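# Unfold the black phone stand and stand it upright

## Task

Open out the black phone stand, extend its arm fully, and leave it standing upright on its base.

## Robot and tools

Robot: two 6-joint arms, left_arm and right_arm, each with a parallel gripper. Each arm's base sits on a tilted plate, and both plates hang from a metal frame behind the arms. A 'too close' warning treats a plate and its half of the frame as part of that arm. Calibrated base poses in the scene frame: left_arm at (+0.016, +0.263, +0.261) m, quat_wxyz (+0.993, -0.044, +0.109, +0.015); right_arm at (+0.026, -0.253, +0.261) m, quat_wxyz (+0.993, +0.042, +0.110, -0.001).

Frames: the scene frame has its origin at table-top height, halfway between the nominal bases, +z up, +x out over the table, and left_arm on the +y side. Arm names do not match image sides. Hand positions, hand orientations and wrist-camera poses are reported in that arm's own base frame. Fixed cameras and the table use the scene frame. Reported hand poses can be wrong by a few cm, more when the arm is stretched far out. The gripper's fingers point along its +z and close along its y. end_effector_position is the point between the pads, about 1 cm short of the fingertips.

Joint order, the same everywhere: waist, shoulder, elbow, wrist pitch, wrist yaw, wrist roll. Wrist pitch has its sign flipped in every command, result and refusal. Stated ranges in rad: waist -2.618..3.054, shoulder 0..3.142, elbow 0..3.142, wrist pitch -1.571..1.571, wrist yaw -1.571..1.571, wrist roll -2.094..2.094. A real end stop can sit up to 0.059 rad either side of these values.

Row format: one flat list of 14 numbers, each in [-1, 1]. The first 6 are left_arm joint offsets and the 7th is its opening. The next 7 are the same for right_arm. Always send all 14, even when one arm stays still.
- Joint entries are scaled offsets from the Joint targets as they stood when the action began, not from the previous row. 1.0 equals 1.202 rad for waist, 1.258 for shoulder, 1.3 for elbow, 2.073 for wrist pitch, and 2.022 for wrist yaw and wrist roll. Sending the same offset again moves the joint further.
- Opening is an absolute value: +1 fully open, -1 shut. A 0 there is a real command, so to leave a gripper alone, resend its current command.

execute_actions(actions, cameras): actions is a list of up to 15 rows. Each row is held for one 1/30 s step, and if fewer than 15 rows are given the last one fills out the 15 steps. An action that pushes a joint more than 0.059 rad beyond its range is refused for both arms. If the first action fails that check, or anything is malformed, the whole call is rejected. Send an empty list to just read the state and images. cameras picks images: cam_head_left, cam_head_right, cam_left_wrist, cam_right_wrist. Omitted, null or ["all"] means all of them, [] means none, and an unknown name invalidates the call.

move(target, speed, blend, opening_speed, blocking, cameras): target is one 14-number row or a list of up to 15 rows. It is scaled and laid out like execute_actions. Every row is an offset from the same starting Joint targets. All joints travel together, so the hand follows a curve. The path does not avoid obstacles or the other arm.
- speed: rad/s of the joint with the longest travel, 0.01 to 2, default 0.5. Give one value, or one per target.
- blend: rad, for rounding corners at intermediate targets. Default 0 stops at each one.
- opening_speed: finger command rate per second on the -1..+1 scale, at least 0.2.
- blocking=false returns after about 0.5 s while the move continues.
- A path takes at least 0.5 s, and a path longer than 10 s falls short. Finger values from later rows take effect only once the arm reaches that row and is at rest.
- The result adds a 'move:' line with the ending: done, off_target (at rest but more than 0.035 rad off), moving, held or fault. It can also show limits=held and each lagging arm's worst joint.

wait(seconds 0..10): lets the sim run with commands held, and returns early if a move finishes. stop(): brakes a running move, and needs room to do so. zoom_image(camera, region=[x0,y0,x1,y1]): a closer view of the latest image from a camera, at most 504x504 px. Images are 504x504, and intrinsics are given for each camera. finished_scene(scene): ends the current scene, given its number, and cannot be undone. The stand must stay unfolded and upright after the robot lets go.

Result lines: Joint positions and Joint velocities give rad and rad/s for each arm, then the pad gap in m (0.094 when fully open). Joint targets is the base for your next offsets. Tool commands shows the current gripper commands. grip_measured is on the opening scale and reads up to about 1.6 mm wide when empty. JOINT TORQUES are in N m and positive toward larger angles. Joints 1 to 3 wrap at ±28, so large values flip sign. Action calls also list joint angles at some steps. 'joint sent to its limit' means a joint was stopped at its end stop. 'joint command not followed' means the clearance check altered targets. MOTOR HOT appears at 75 °C. At 90 °C an OVER-TEMPERATURE FAULT folds that arm and leaves it idle.

Motion limits: each step, a joint's target may lead its measured angle by at most 0.202 rad for waist, 0.258 for shoulder, 0.3 for elbow, 0.573 for wrist pitch, and 0.522 for wrist yaw and roll. If targets would move the hand more than 200 mm, they are scaled back. Very small turns may not start. To stop pressing, or after an arm is dragged, command targets back past the measured positions.

Gripping: the fingers go to the commanded grip_measured value. Once the command is about 0.05 below first contact, the grip is at full force, roughly 50 to 64 N per pad (0.11 or more for small or round parts). Close slowly on fragile parts. To release, command well above grip_measured.

Avoid: dropping the stand or releasing it while it moves, knocking anything off the table, slamming or pushing hard, arm-to-arm contact (this can fail the task), and holding loads or stretched poses long enough to overheat. Random tugs can act on held or loose parts.

Each tool is called after "Emit:" by a JSON object that holds its "name" and its "arguments".

## Session

Emit:
{"name": "execute_actions", "arguments": {"actions": []}}

Scene clock: 0.00 s.
left_arm: end_effector_position=(+0.5481, -0.0941, +0.1987) grip_measured=+1.000 end_effector_quat_wxyz=(+0.472, -0.526, +0.705, -0.055) | right_arm: end_effector_position=(+0.4994, -0.0552, +0.0554) grip_measured=+1.000 end_effector_quat_wxyz=(+0.666, -0.346, +0.648, -0.130)
Joint positions: left_arm=[-0.385 2.094 1.856 0.582 -0.722 -1.373 0.094] | right_arm=[-0.318 2.301 0.815 -1.39 -0.613 -0.739 0.094]
Joint velocities: within noise
Joint torques (N m): no reading
Heat: left arm: 29 °C; right arm: 29 °C.
Joint targets: left_arm=[-0.388 2.089 1.861 0.592 -0.732 -1.370] | right_arm=[-0.317 2.301 0.815 -1.380 -0.617 -0.735]
Tool commands: left_gripper/opening=+1.0 right_gripper/opening=+1.0

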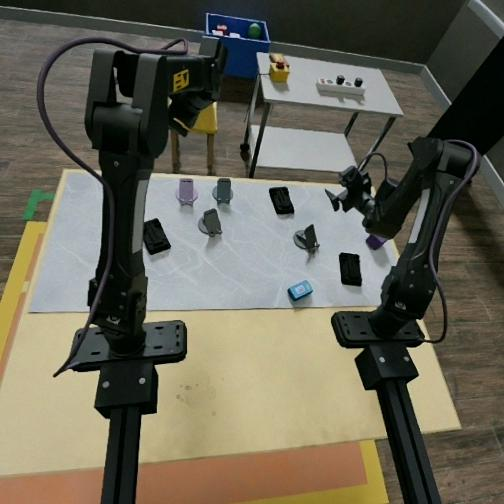

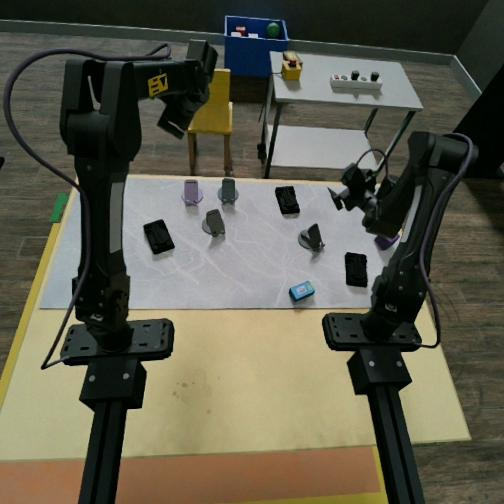

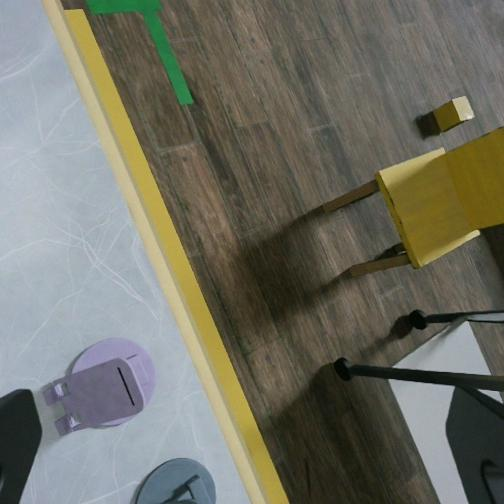

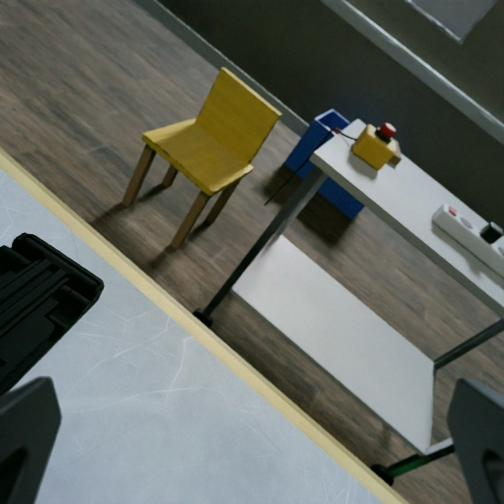

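Emit:
{"name": "zoom_image", "arguments": {"camera": "cam_head_left", "region": [130, 170, 280, 320]}}

Emit:
{"name": "zoom_image", "arguments": {"camera": "cam_head_left", "region": [250, 170, 400, 320]}}

Emit:
{"name": "zoom_image", "arguments": {"camera": "cam_head_right", "region": [130, 170, 280, 320]}}

Emit:
{"name": "zoom_image", "arguments": {"camera": "cam_head_right", "region": [250, 170, 400, 320]}}

Scaled by 3.360 from the camera's 504x504 image, which has a finer 720x720 frame.

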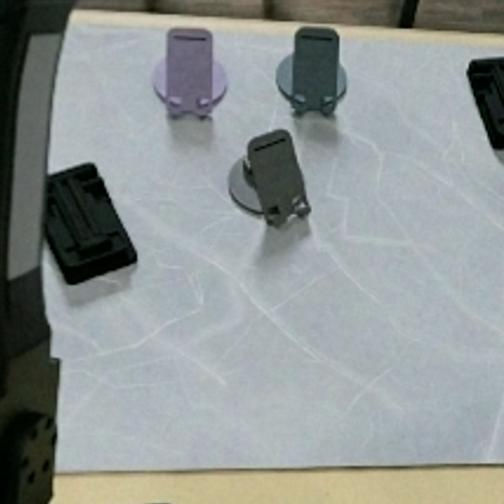

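Scaled by 3.360 from the camera's 504x504 image, which has a finer 720x720 frame.

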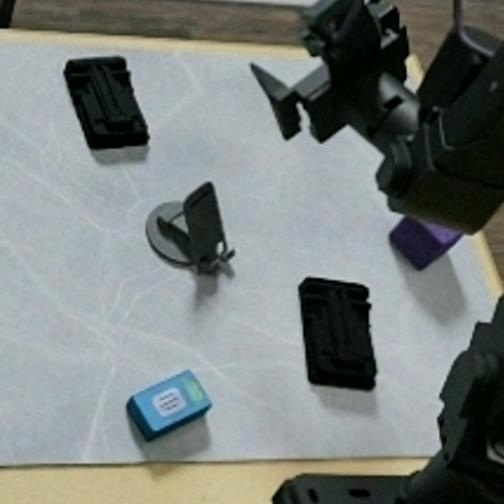

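Scaled by 3.360 from the camera's 504x504 image, which has a finer 720x720 frame.

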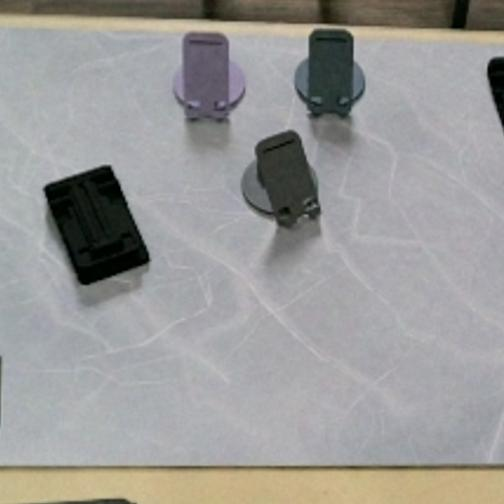

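Scaled by 3.360 from the camera's 504x504 image, which has a finer 720x720 frame.

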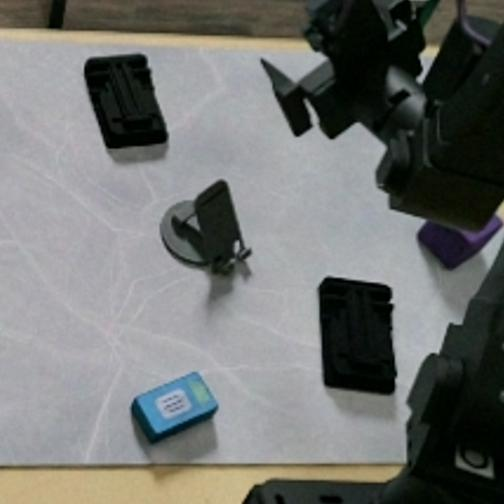

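Emit:
{"name": "move", "arguments": {"target": [0.293,-0.370,-0.607,0.101,0.3165,0.6775,1,0.342,-0.759,-0.055,1.0,0.3566,0.3635,1], "speed": 0.8}}

Scene clock: 70.23 s.
left_arm: end_effector_position=(+0.3322, +0.0047, +0.0586) grip_measured=+1.000 end_effector_quat_wxyz=(+0.106, +0.013, +0.993, +0.047) | right_arm: end_effector_position=(+0.2728, +0.0076, +0.0492) grip_measured=+1.000 end_effector_quat_wxyz=(+0.145, -0.040, +0.988, -0.041)
Joint positions: left_arm=[-0.043 1.651 1.083 0.792 -0.101 -0.006 0.094] | right_arm=[0.086 1.368 0.761 0.676 0.094 -0.008 0.094]
Joint velocities: within noise
Joint torques (N m): left_arm=[-0.24 -11.85 4.11 -0.11 0.03 0.04] | right_arm=[1.18 -6.39 4.67 -0.07 0.14 0.03]
Heat: left arm: 37 °C; right arm: 34 °C.
Joint targets: left_arm=[-0.036 1.623 1.072 0.802 -0.093 0.000] | right_arm=[0.094 1.347 0.744 0.693 0.104 0.000]
move: done

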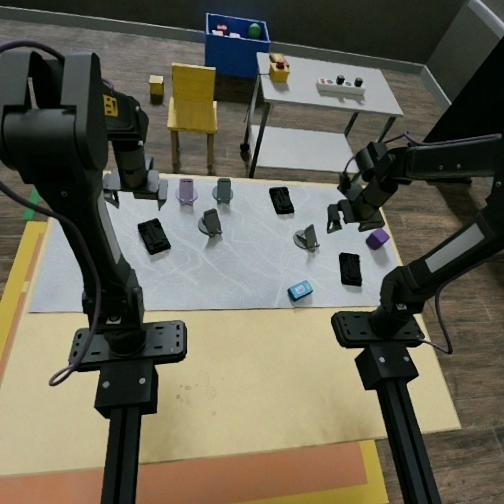

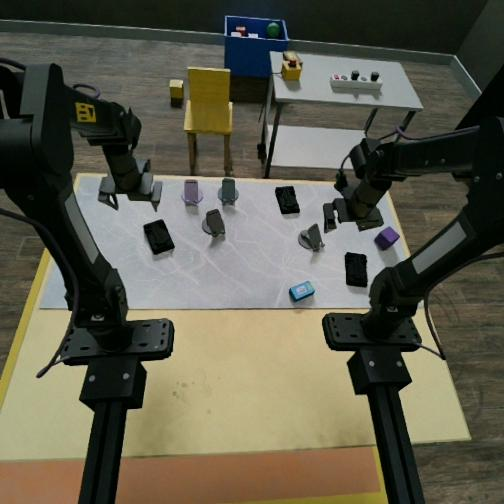

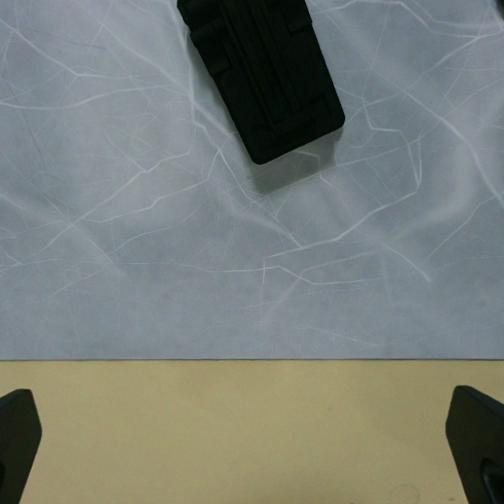

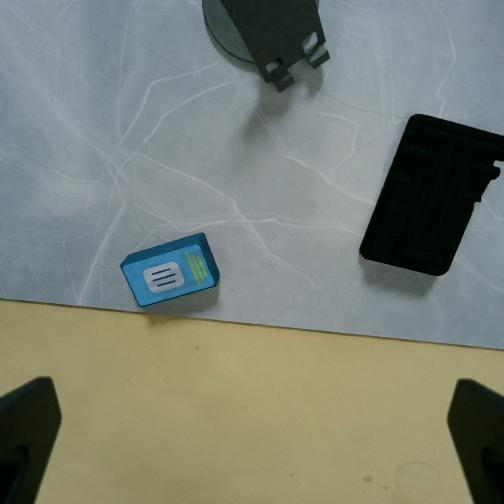

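Emit:
{"name": "zoom_image", "arguments": {"camera": "cam_right_wrist", "region": [340, 90, 504, 300]}}

Emit:
{"name": "zoom_image", "arguments": {"camera": "cam_left_wrist", "region": [170, 0, 360, 180]}}

Scaled by 2.400 from the camera's 504x504 image, which has a finer 720x720 frame.

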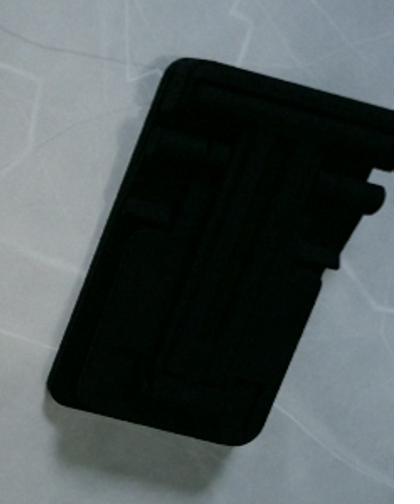

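Scaled by 2.653 from the camera's 504x504 image, which has a finer 720x720 frame.

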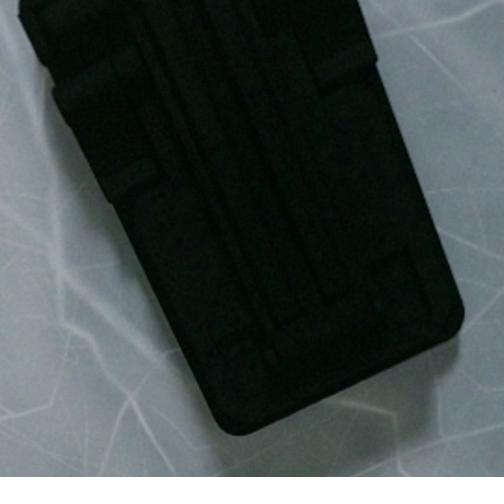

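Emit:
{"name": "move", "arguments": {"target": [-0.024,0.529,0.566,0.035,-0.0025,0,1,-0.405,0.512,0.336,-0.081,-0.0545,0,1], "speed": 0.8}}

Emit:
{"name": "zoom_image", "arguments": {"camera": "cam_right_wrist", "region": [0, 0, 504, 504]}}

Scene clock: 111.70 s.
left_arm: end_effector_position=(+0.4905, -0.0077, +0.0188) grip_measured=+1.000 end_effector_quat_wxyz=(+0.114, +0.019, +0.992, +0.046) | right_arm: end_effector_position=(+0.3578, -0.1490, -0.0163) grip_measured=+1.000 end_effector_quat_wxyz=(+0.106, +0.192, +0.975, -0.023)
Joint positions: left_arm=[-0.054 2.27 1.786 0.861 -0.1 -0.005 0.094] | right_arm=[-0.396 1.966 1.156 0.543 0.003 -0.007 0.094]
Joint velocities: within noise
Joint torques (N m): left_arm=[-2.28 -13.57 6.89 -0.09 0.01 0.06] | right_arm=[0.21 -7.2 7.27 -0.21 -0.08 0.06]
Heat: left arm: 36 °C; right arm: 34 °C.
Joint targets: left_arm=[-0.065 2.289 1.808 0.874 -0.098 0.000] | right_arm=[-0.393 1.991 1.181 0.524 -0.007 0.000]
move: done

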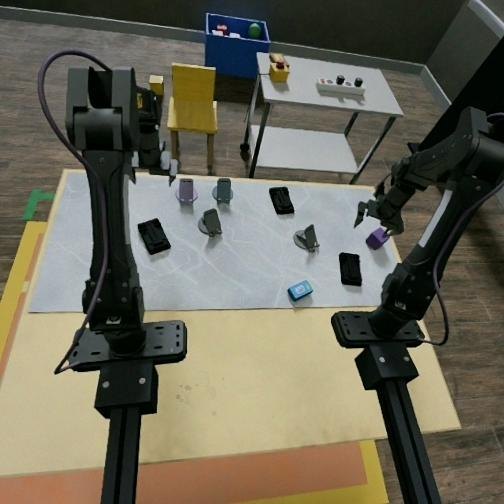

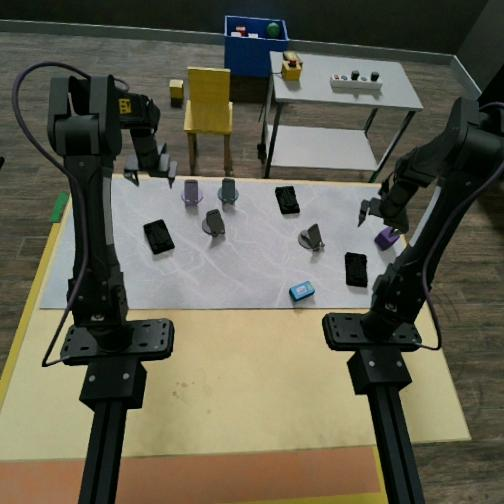

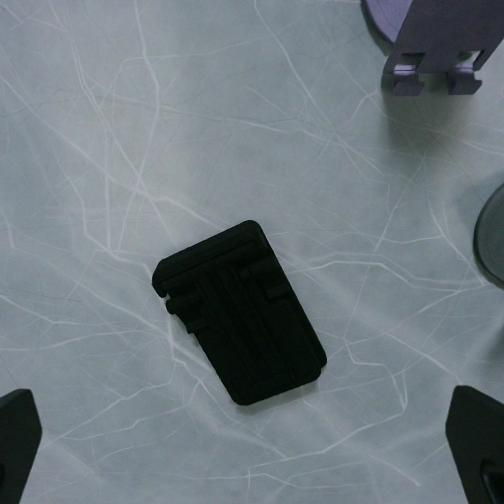

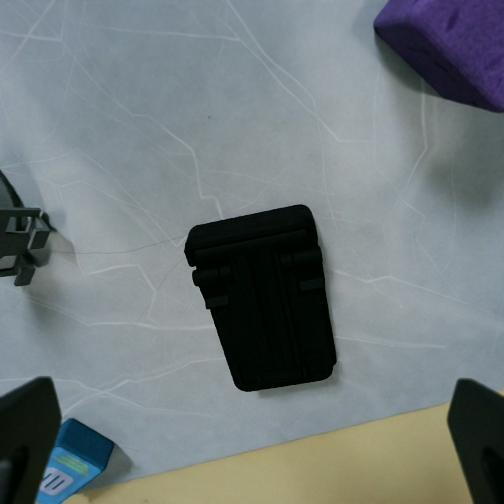

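Scaled by 1.000.

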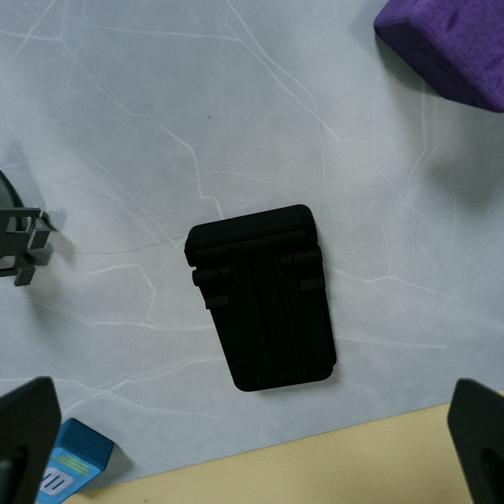

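Emit:
{"name": "zoom_image", "arguments": {"camera": "cam_left_wrist", "region": [140, 210, 340, 410]}}

Emit:
{"name": "zoom_image", "arguments": {"camera": "cam_right_wrist", "region": [170, 195, 350, 400]}}

Scaled by 2.520 from the camera's 504x504 image, which has a finer 720x720 frame.

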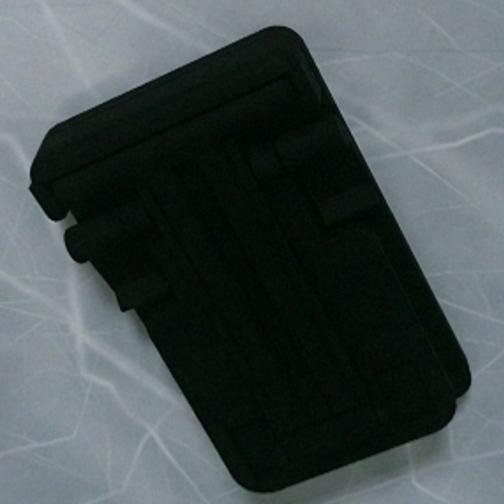

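Scaled by 2.459 from the camera's 504x504 image, which has a finer 720x720 frame.

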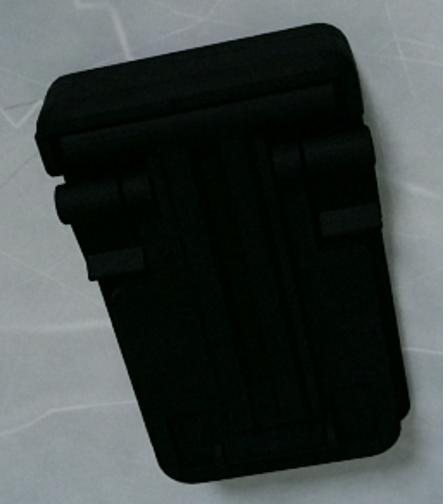

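Emit:
{"name": "move", "arguments": {"target": [0.0466,-0.088,-0.955,-0.858,0.0235,0,1,0.578,0.348,-0.025,-0.016,0.479,0,1], "speed": 0.8}}

Emit:
{"name": "zoom_image", "arguments": {"camera": "cam_right_wrist", "region": [100, 100, 400, 400]}}

Emit:
{"name": "zoom_image", "arguments": {"camera": "cam_left_wrist", "region": [100, 100, 400, 400]}}

Scene clock: 164.07 s.
left_arm: end_effector_position=(+0.4048, +0.0048, -0.0826) grip_measured=+1.000 end_effector_quat_wxyz=(+0.406, -0.007, +0.914, +0.022) | right_arm: end_effector_position=(+0.3471, -0.0430, -0.0871) grip_measured=+1.000 end_effector_quat_wxyz=(-0.014, -0.176, +0.871, -0.459)
Joint positions: left_arm=[-0.016 2.2 0.57 -0.894 -0.059 -0.005 0.094] | right_arm=[0.299 2.399 1.159 0.513 0.943 -0.007 0.094]
Joint velocities: within noise
Joint torques (N m): left_arm=[0.06 -11.86 0.92 -1.51 0.11 0.07] | right_arm=[1.62 -6.94 1.55 0.3 0.67 0.03]
Heat: left arm: 44 °C; right arm: 35 °C.
Joint targets: left_arm=[-0.009 2.178 0.566 -0.904 -0.050 0.000] | right_arm=[0.302 2.428 1.148 0.492 0.962 0.000]
move: done

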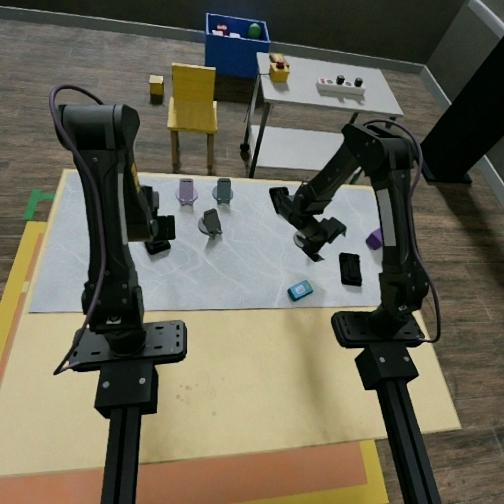

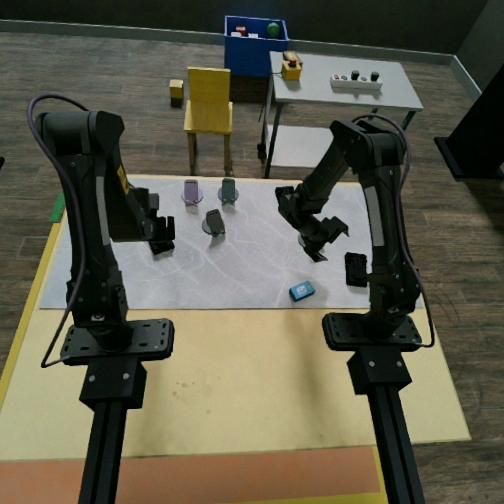

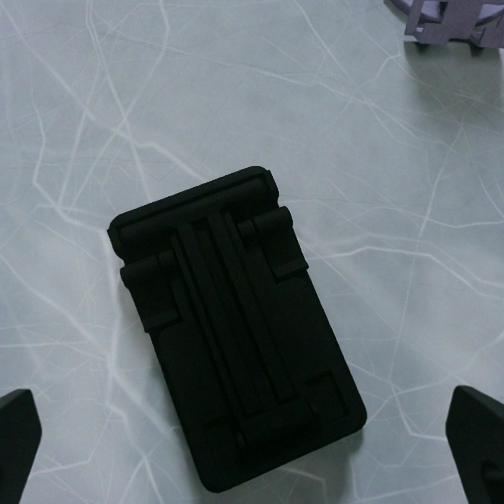

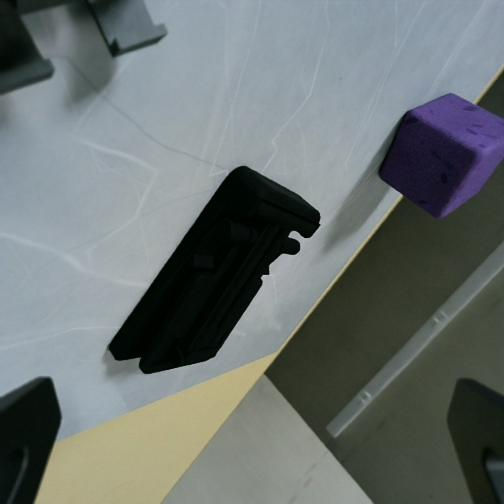

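Scaled by 1.680 from the camera's 504x504 image, which has a finer 720x720 frame.

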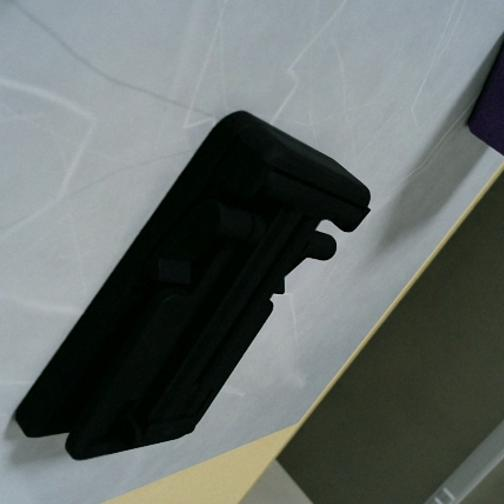

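Scaled by 1.680 from the camera's 504x504 image, which has a finer 720x720 frame.

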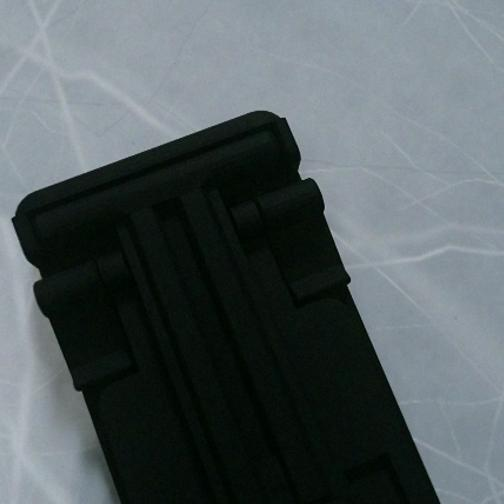

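Emit:
{"name": "zoom_image", "arguments": {"camera": "cam_left_wrist", "region": [170, 330, 380, 504]}}

Emit:
{"name": "move", "arguments": {"target": [0,0,0,0,0,0,1,0.004,0.279,0.337,0.138,0.071,0.776,1], "speed": 0.8}}

Emit:
{"name": "zoom_image", "arguments": {"camera": "cam_right_wrist", "region": [100, 100, 400, 400]}}

Scaled by 2.400 from the camera's 504x504 image, which has a finer 720x720 frame.

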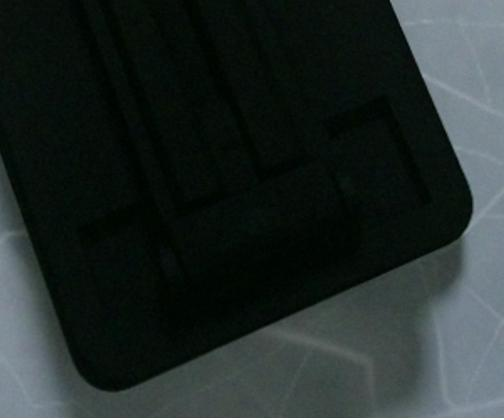

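Scene clock: 204.67 s.
left_arm: end_effector_position=(+0.4050, +0.0048, -0.0824) grip_measured=+1.000 end_effector_quat_wxyz=(+0.406, -0.007, +0.914, +0.022) | right_arm: end_effector_position=(+0.3883, -0.0440, -0.1260) grip_measured=+1.000 end_effector_quat_wxyz=(+0.311, +0.420, +0.737, -0.429)
Joint positions: left_arm=[-0.016 2.2 0.57 -0.895 -0.059 -0.005 0.094] | right_arm=[0.299 2.745 1.572 0.763 1.081 1.555 0.094]
Joint velocities: within noise
Joint torques (N m): left_arm=[-0.29 -11.7 0.83 -1.51 0.11 0.11] | right_arm=[2.18 -7.73 3.62 0.82 0.74 0.11]
Heat: left arm: 40 °C; right arm: 36 °C.
Joint targets: left_arm=[-0.009 2.178 0.566 -0.905 -0.050 0.000] | right_arm=[0.307 2.780 1.586 0.778 1.106 1.569]
move: done

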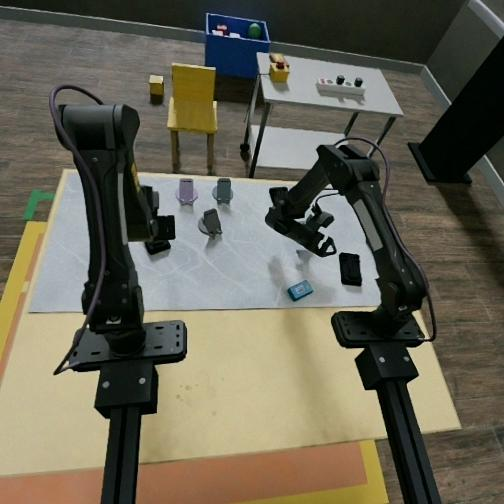

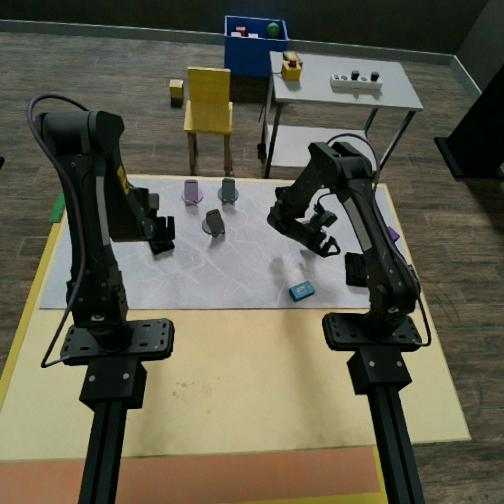

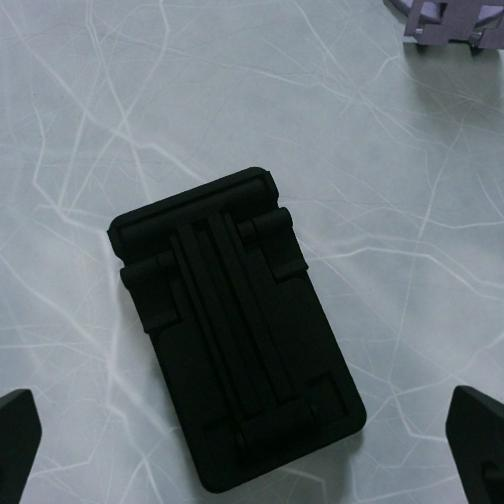

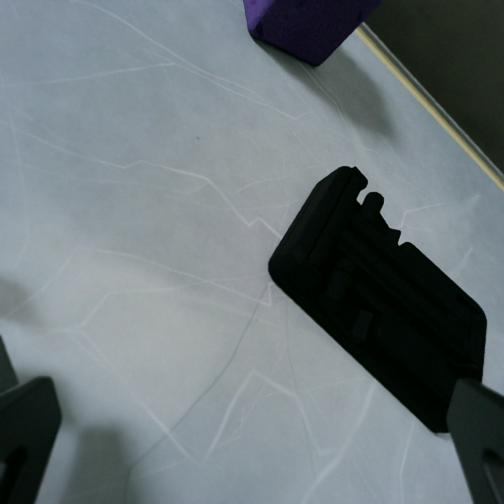

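Scaled by 1.680 from the camera's 504x504 image, which has a finer 720x720 frame.

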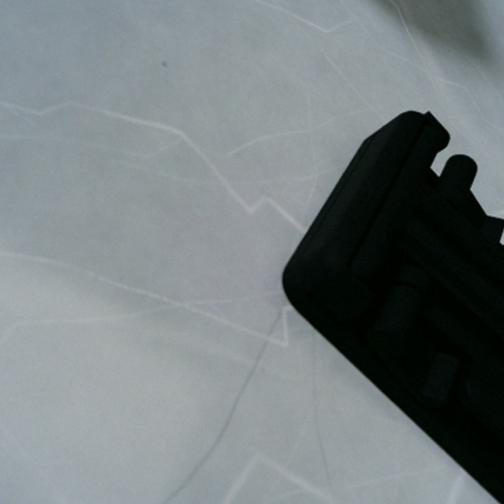

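Emit:
{"name": "move", "arguments": {"target": [0,0,0,0,0,0,1,0.034,-0.030,-0.164,-0.050,-0.009,0.213,1], "speed": 0.8, "cameras": ["cam_right_wrist","cam_head_left"]}}

Emit:
{"name": "zoom_image", "arguments": {"camera": "cam_right_wrist", "region": [200, 100, 500, 400]}}

Scene clock: 213.50 s.
left_arm: end_effector_position=(+0.4050, +0.0048, -0.0824) grip_measured=+1.000 end_effector_quat_wxyz=(+0.406, -0.007, +0.914, +0.022) | right_arm: end_effector_position=(+0.3341, -0.0483, -0.1431) grip_measured=+1.000 end_effector_quat_wxyz=(+0.376, +0.527, +0.656, -0.389)
Joint positions: left_arm=[-0.016 2.2 0.57 -0.895 -0.058 -0.005 0.094] | right_arm=[0.338 2.745 1.378 0.693 1.081 1.989 0.094]
Joint velocities: within noise
Joint torques (N m): left_arm=[-0.27 -11.85 0.92 -1.47 0.13 0.11] | right_arm=[2.36 -9.48 0.72 0.71 0.53 0.09]
Heat: left arm: 40 °C; right arm: 36 °C.
Joint targets: left_arm=[-0.009 2.178 0.566 -0.905 -0.050 0.000] | right_arm=[0.347 2.742 1.373 0.674 1.087 2.000]
move: done
Images, in order (width x height): cam_head_left 504x504, cam_right_wrist 504x504.

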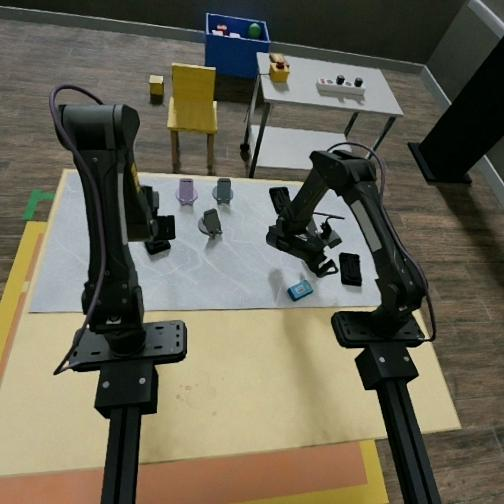

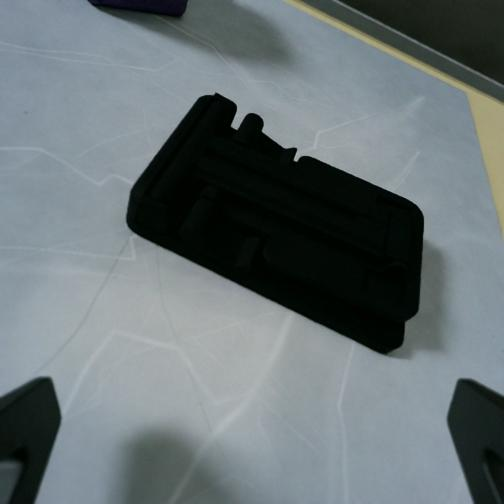

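Scaled by 1.680 from the camera's 504x504 image, which has a finer 720x720 frame.

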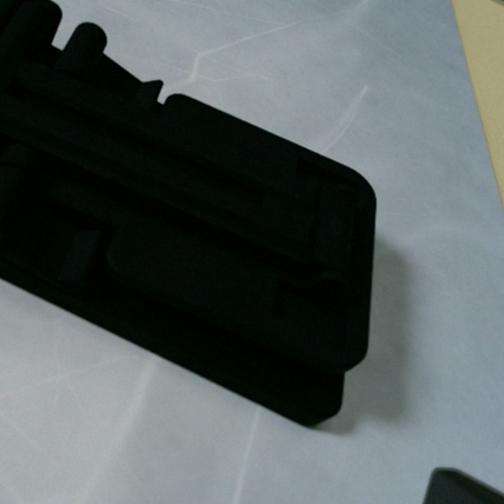

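Emit:
{"name": "move", "arguments": {"target": [[0,0,0,0,0,0,1,0,-0.35,-0.05,0,-0.2,-0.3,1],[0,0,0,0,0,0,1,-0.6356,-0.5676,-0.3546,-0.2195,-0.543,-1,1]], "speed": 0.9, "blend": 0.1, "cameras": ["cam_right_wrist","cam_head_left"]}}

Emit:
{"name": "move", "arguments": {"target": [0,0,0,0,0,0,1,0,0,0,0,0,-0.1,1], "cameras": ["cam_right_wrist"]}}

Scene clock: 284.40 s.
left_arm: end_effector_position=(+0.4050, +0.0048, -0.0824) grip_measured=+1.000 end_effector_quat_wxyz=(+0.406, -0.007, +0.914, +0.022) | right_arm: end_effector_position=(+0.3211, -0.1406, -0.0884) grip_measured=+1.000 end_effector_quat_wxyz=(+0.097, +0.199, +0.975, -0.021)
Joint positions: left_arm=[-0.016 2.2 0.57 -0.895 -0.058 -0.005 0.094] | right_arm=[-0.416 2.058 0.924 0.238 -0.001 -0.014 0.094]
Joint velocities: within noise
Joint torques (N m): left_arm=[-0.17 -11.74 0.92 -1.57 0.12 0.07] | right_arm=[-0.08 -10.51 2.26 -0.21 -0.09 -0.11]
Heat: left arm: 40 °C; right arm: 39 °C.
Joint targets: left_arm=[-0.009 2.178 0.566 -0.904 -0.050 0.000] | right_arm=[-0.416 2.028 0.912 0.219 -0.010 -0.023]
move: done
Images, in order (width x height): cam_head_left 504x504, cam_right_wrist 504x504.

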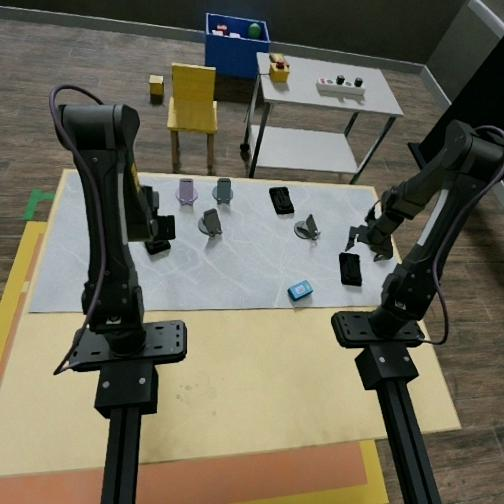

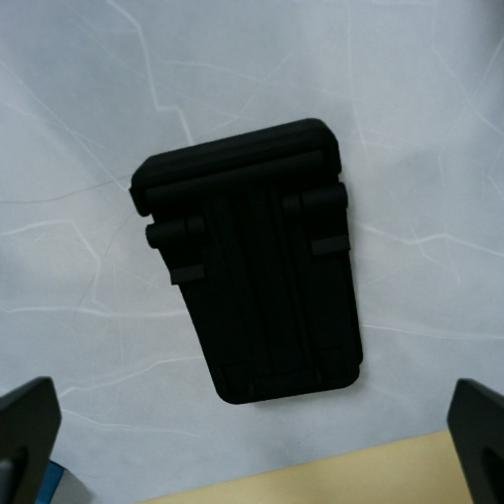

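Scene clock: 285.60 s.
left_arm: end_effector_position=(+0.4050, +0.0048, -0.0824) grip_measured=+1.000 end_effector_quat_wxyz=(+0.406, -0.007, +0.914, +0.022) | right_arm: end_effector_position=(+0.3212, -0.1405, -0.0884) grip_measured=+1.000 end_effector_quat_wxyz=(+0.095, +0.099, +0.990, -0.030)
Joint positions: left_arm=[-0.016 2.2 0.57 -0.895 -0.058 -0.005 0.094] | right_arm=[-0.416 2.058 0.924 0.237 -0.001 -0.216 0.094]
Joint velocities: within noise
Joint torques (N m): left_arm=[-0.2 -11.75 0.99 -1.51 0.11 0.07] | right_arm=[-0.08 -10.54 2.26 -0.22 -0.07 -0.09]
Heat: left arm: 40 °C; right arm: 39 °C.
Joint targets: left_arm=[-0.009 2.178 0.566 -0.904 -0.050 0.000] | right_arm=[-0.416 2.028 0.912 0.219 -0.010 -0.225]
move: done
Images, in order (width x height): cam_right_wrist 504x504.

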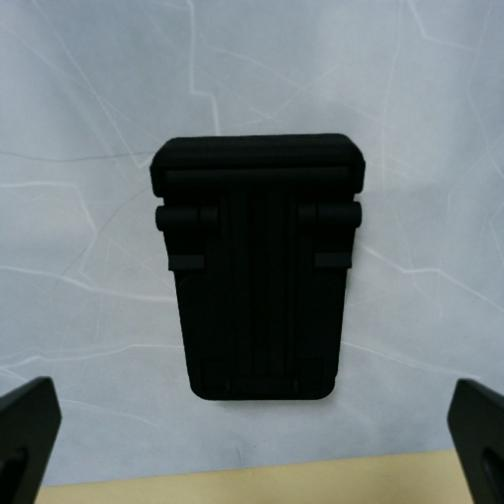

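Emit:
{"name": "zoom_image", "arguments": {"camera": "cam_right_wrist", "region": [130, 110, 390, 420]}}

Scaled by 1.626 from the camera's 504x504 image, which has a finer 720x720 frame.

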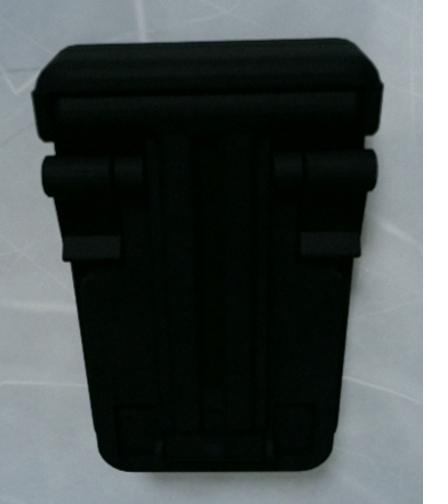

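Emit:
{"name": "move", "arguments": {"target": [0,0,0,0,0,0,1,-0.0183,0.1237,-0.0085,-0.095,-0.003,0,1], "speed": 0.4, "cameras": ["cam_right_wrist"]}}

Scene clock: 307.57 s.
left_arm: end_effector_position=(+0.4051, +0.0048, -0.0823) grip_measured=+1.000 end_effector_quat_wxyz=(+0.406, -0.007, +0.913, +0.022) | right_arm: end_effector_position=(+0.3358, -0.1526, -0.1142) grip_measured=+1.000 end_effector_quat_wxyz=(+0.133, +0.106, +0.985, -0.042)
Joint positions: left_arm=[-0.016 2.2 0.57 -0.895 -0.058 -0.005 0.094] | right_arm=[-0.432 2.159 0.908 0.041 -0.006 -0.217 0.094]
Joint velocities: within noise
Joint torques (N m): left_arm=[-0.2 -11.74 1.14 -1.55 0.13 0.05] | right_arm=[-0.7 -6.64 1.96 -0.39 -0.12 -0.09]
Heat: left arm: 40 °C; right arm: 41 °C.
Joint targets: left_arm=[-0.009 2.178 0.566 -0.905 -0.050 0.000] | right_arm=[-0.439 2.183 0.901 0.022 -0.017 -0.225]
move: done
Images, in order (width x height): cam_right_wrist 504x504.

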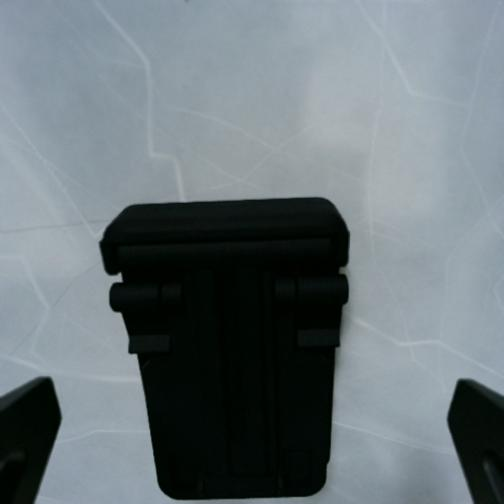

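Emit:
{"name": "move", "arguments": {"target": [0,0,0,0,0,0,1,0.0066,0.119,0.0112,-0.0439,0.001,0.008,1], "speed": 0.3, "cameras": ["cam_right_wrist"]}}

Scene clock: 320.80 s.
left_arm: end_effector_position=(+0.4051, +0.0048, -0.0823) grip_measured=+1.000 end_effector_quat_wxyz=(+0.406, -0.007, +0.913, +0.022) | right_arm: end_effector_position=(+0.3212, -0.1458, -0.1593) grip_measured=+1.000 end_effector_quat_wxyz=(+0.106, +0.107, +0.988, -0.032)
Joint positions: left_arm=[-0.016 2.2 0.57 -0.895 -0.058 -0.005 0.094] | right_arm=[-0.432 2.307 0.908 -0.05 -0.006 -0.216 0.094]
Joint velocities: within noise
Joint torques (N m): left_arm=[-0.12 -11.69 1.02 -1.52 0.09 0.07] | right_arm=[0.03 -6.61 2.22 -0.23 -0.1 0.05]
Heat: left arm: 41 °C; right arm: 39 °C.
Joint targets: left_arm=[-0.009 2.178 0.566 -0.905 -0.050 0.000] | right_arm=[-0.431 2.333 0.915 -0.069 -0.014 -0.209]
move: done
Images, in order (width x height): cam_right_wrist 504x504.

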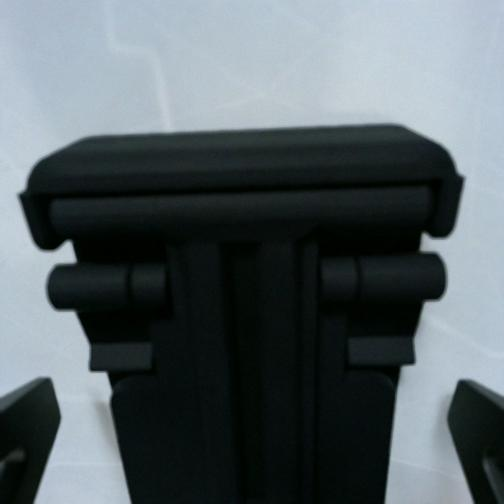

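Emit:
{"name": "move", "arguments": {"target": [0,0,0,0,0,0,1,0,0.02,0,-0.012,0,0,1], "speed": 0.3, "cameras": []}}

Emit:
{"name": "move", "arguments": {"target": [0,0,0,0,0,0,1,0,0,0,0,0,0,0.2], "opening_speed": 0.5, "cameras": ["cam_right_wrist"]}}

Scene clock: 328.37 s.
left_arm: end_effector_position=(+0.4051, +0.0048, -0.0823) grip_measured=+1.000 end_effector_quat_wxyz=(+0.406, -0.007, +0.913, +0.022) | right_arm: end_effector_position=(+0.3211, -0.1458, -0.1652) grip_measured=+1.000 end_effector_quat_wxyz=(+0.107, +0.107, +0.988, -0.033)
Joint positions: left_arm=[-0.016 2.2 0.57 -0.895 -0.058 -0.005 0.094] | right_arm=[-0.432 2.329 0.908 -0.075 -0.006 -0.216 0.094]
Joint velocities: within noise
Joint torques (N m): left_arm=[-0.28 -11.69 1.06 -1.48 0.08 0.12] | right_arm=[-0.1 -6.24 2.25 -0.26 -0.1 0.04]
Heat: left arm: 41 °C; right arm: 38 °C.
Joint targets: left_arm=[-0.009 2.178 0.566 -0.905 -0.050 0.000] | right_arm=[-0.431 2.358 0.915 -0.094 -0.014 -0.209]
move: done
No camera images: "cameras" was empty.

Scene clock: 330.17 s.
left_arm: end_effector_position=(+0.4051, +0.0048, -0.0823) grip_measured=+1.000 end_effector_quat_wxyz=(+0.406, -0.007, +0.913, +0.022) | right_arm: end_effector_position=(+0.3212, -0.1459, -0.1651) grip_measured=+0.467 end_effector_quat_wxyz=(+0.108, +0.107, +0.988, -0.033)
Joint positions: left_arm=[-0.016 2.2 0.57 -0.895 -0.058 -0.005 0.094] | right_arm=[-0.432 2.329 0.908 -0.075 -0.006 -0.216 0.069]
Joint velocities: within noise
Joint torques (N m): left_arm=[-0.2 -11.73 0.95 -1.51 0.07 0.09] | right_arm=[0.02 -6.35 2.11 -0.26 -0.09 0.06]
Heat: left arm: 41 °C; right arm: 37 °C.
Joint targets: left_arm=[-0.009 2.178 0.566 -0.905 -0.050 0.000] | right_arm=[-0.431 2.358 0.915 -0.094 -0.014 -0.209]
move: done
Images, in order (width x height): cam_right_wrist 504x504.

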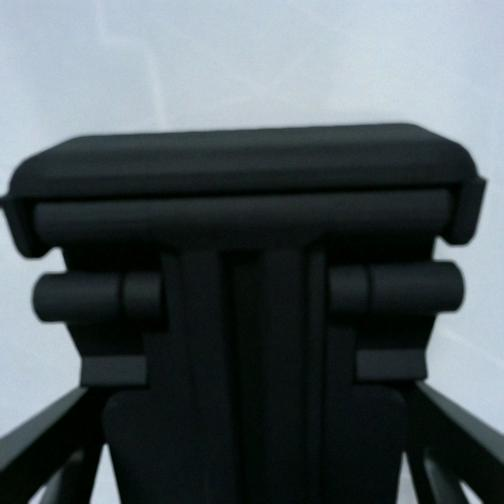

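Emit:
{"name": "move", "arguments": {"target": [[0,0,0,0,0,0,1,0,-0.199,0,0.1206,0,0,0.2],[0,0,0,0,0,0,1,0.5857,-0.5657,0.0056,0.3618,0.0762,-0.1068,0.2]], "speed": 0.5, "blend": 0.15}}

Scene clock: 359.13 s.
left_arm: end_effector_position=(+0.4051, +0.0048, -0.0823) grip_measured=+1.000 end_effector_quat_wxyz=(+0.406, -0.007, +0.913, +0.022) | right_arm: end_effector_position=(+0.3012, +0.0598, +0.0116) grip_measured=+0.467 end_effector_quat_wxyz=(+0.079, -0.329, +0.938, -0.073)
Joint positions: left_arm=[-0.016 2.2 0.57 -0.895 -0.058 -0.005 0.094] | right_arm=[0.27 1.672 0.908 0.638 0.134 -0.416 0.069]
Joint velocities: within noise
Joint torques (N m): left_arm=[-0.31 -11.77 1.03 -1.48 0.07 0.1] | right_arm=[1.16 -8.64 6.58 0.11 0.07 -0.15]
Heat: left arm: 41 °C; right arm: 36 °C.
Joint targets: left_arm=[-0.009 2.178 0.566 -0.904 -0.050 0.000] | right_arm=[0.273 1.646 0.923 0.656 0.140 -0.424]
move: done; blend cut to 0.1252 rad at target 1

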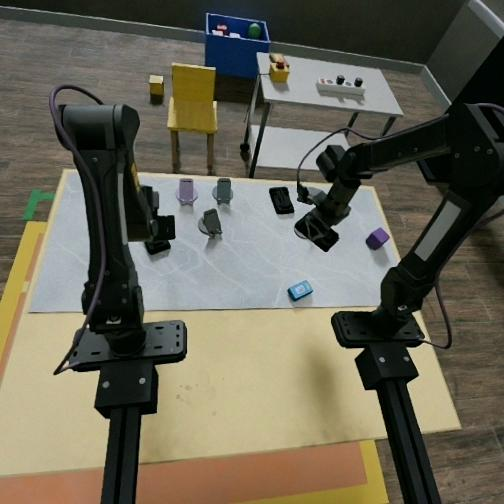

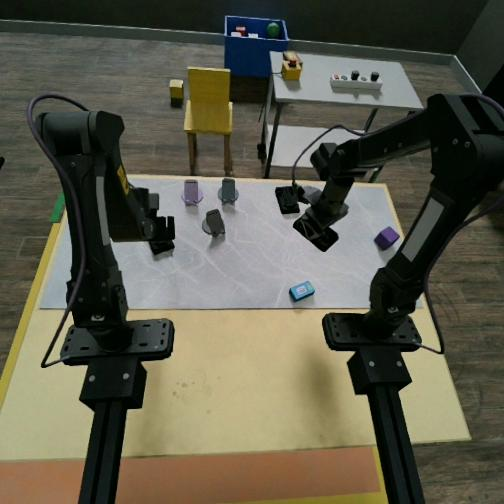

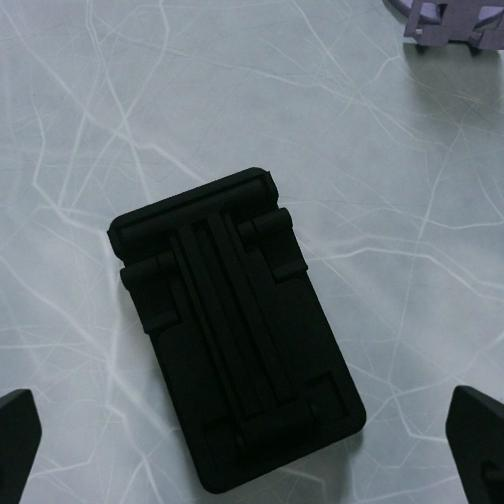

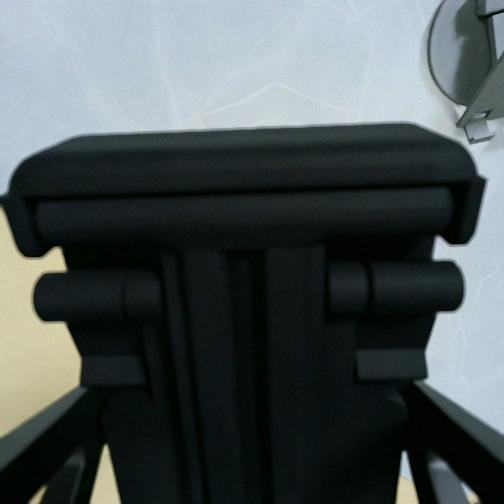

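Emit:
{"name": "move", "arguments": {"target": [0,0,0,0,0,0,1,0.3419,0.5553,0.2273,-0.1597,0.0318,-0.229,0.2], "speed": 0.5}}

Scene clock: 364.67 s.
left_arm: end_effector_position=(+0.4051, +0.0048, -0.0823) grip_measured=+1.000 end_effector_quat_wxyz=(+0.406, -0.007, +0.913, +0.022) | right_arm: end_effector_position=(+0.3208, +0.2150, -0.1274) grip_measured=+0.467 end_effector_quat_wxyz=(-0.041, +0.695, -0.711, +0.105)
Joint positions: left_arm=[-0.016 2.2 0.57 -0.895 -0.058 -0.005 0.094] | right_arm=[0.68 2.322 1.195 0.341 0.201 -0.879 0.069]
Joint velocities: within noise
Joint torques (N m): left_arm=[-0.21 -11.86 1.05 -1.5 0.09 0.08] | right_arm=[2.33 -7.98 6.04 -0.23 0.01 -0.13]
Heat: left arm: 41 °C; right arm: 36 °C.
Joint targets: left_arm=[-0.009 2.178 0.566 -0.904 -0.050 0.000] | right_arm=[0.684 2.345 1.218 0.325 0.204 -0.887]
move: done

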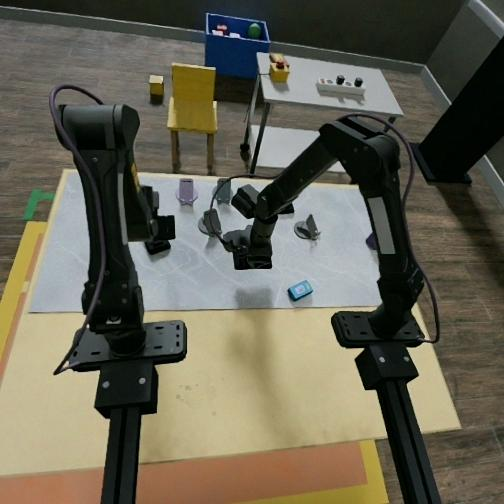

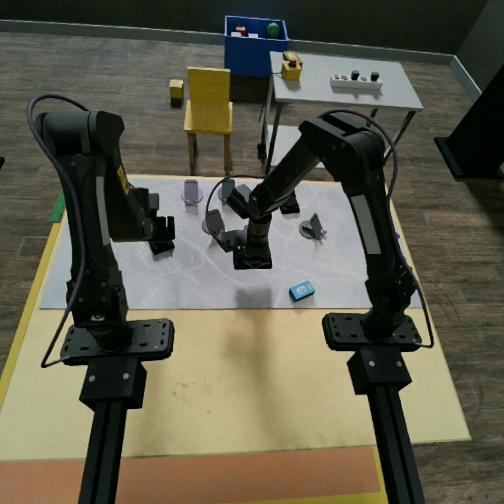

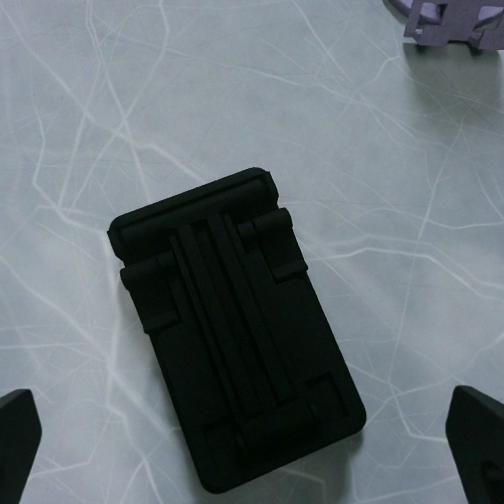

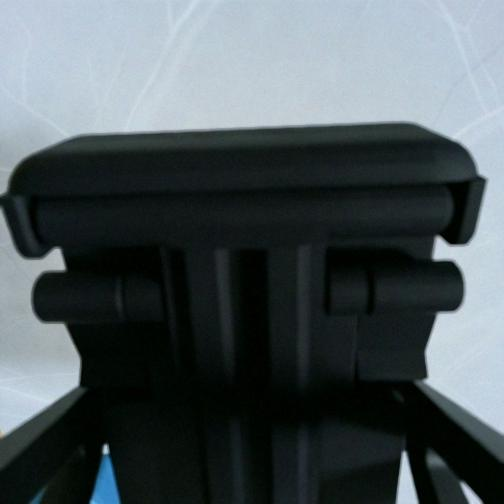

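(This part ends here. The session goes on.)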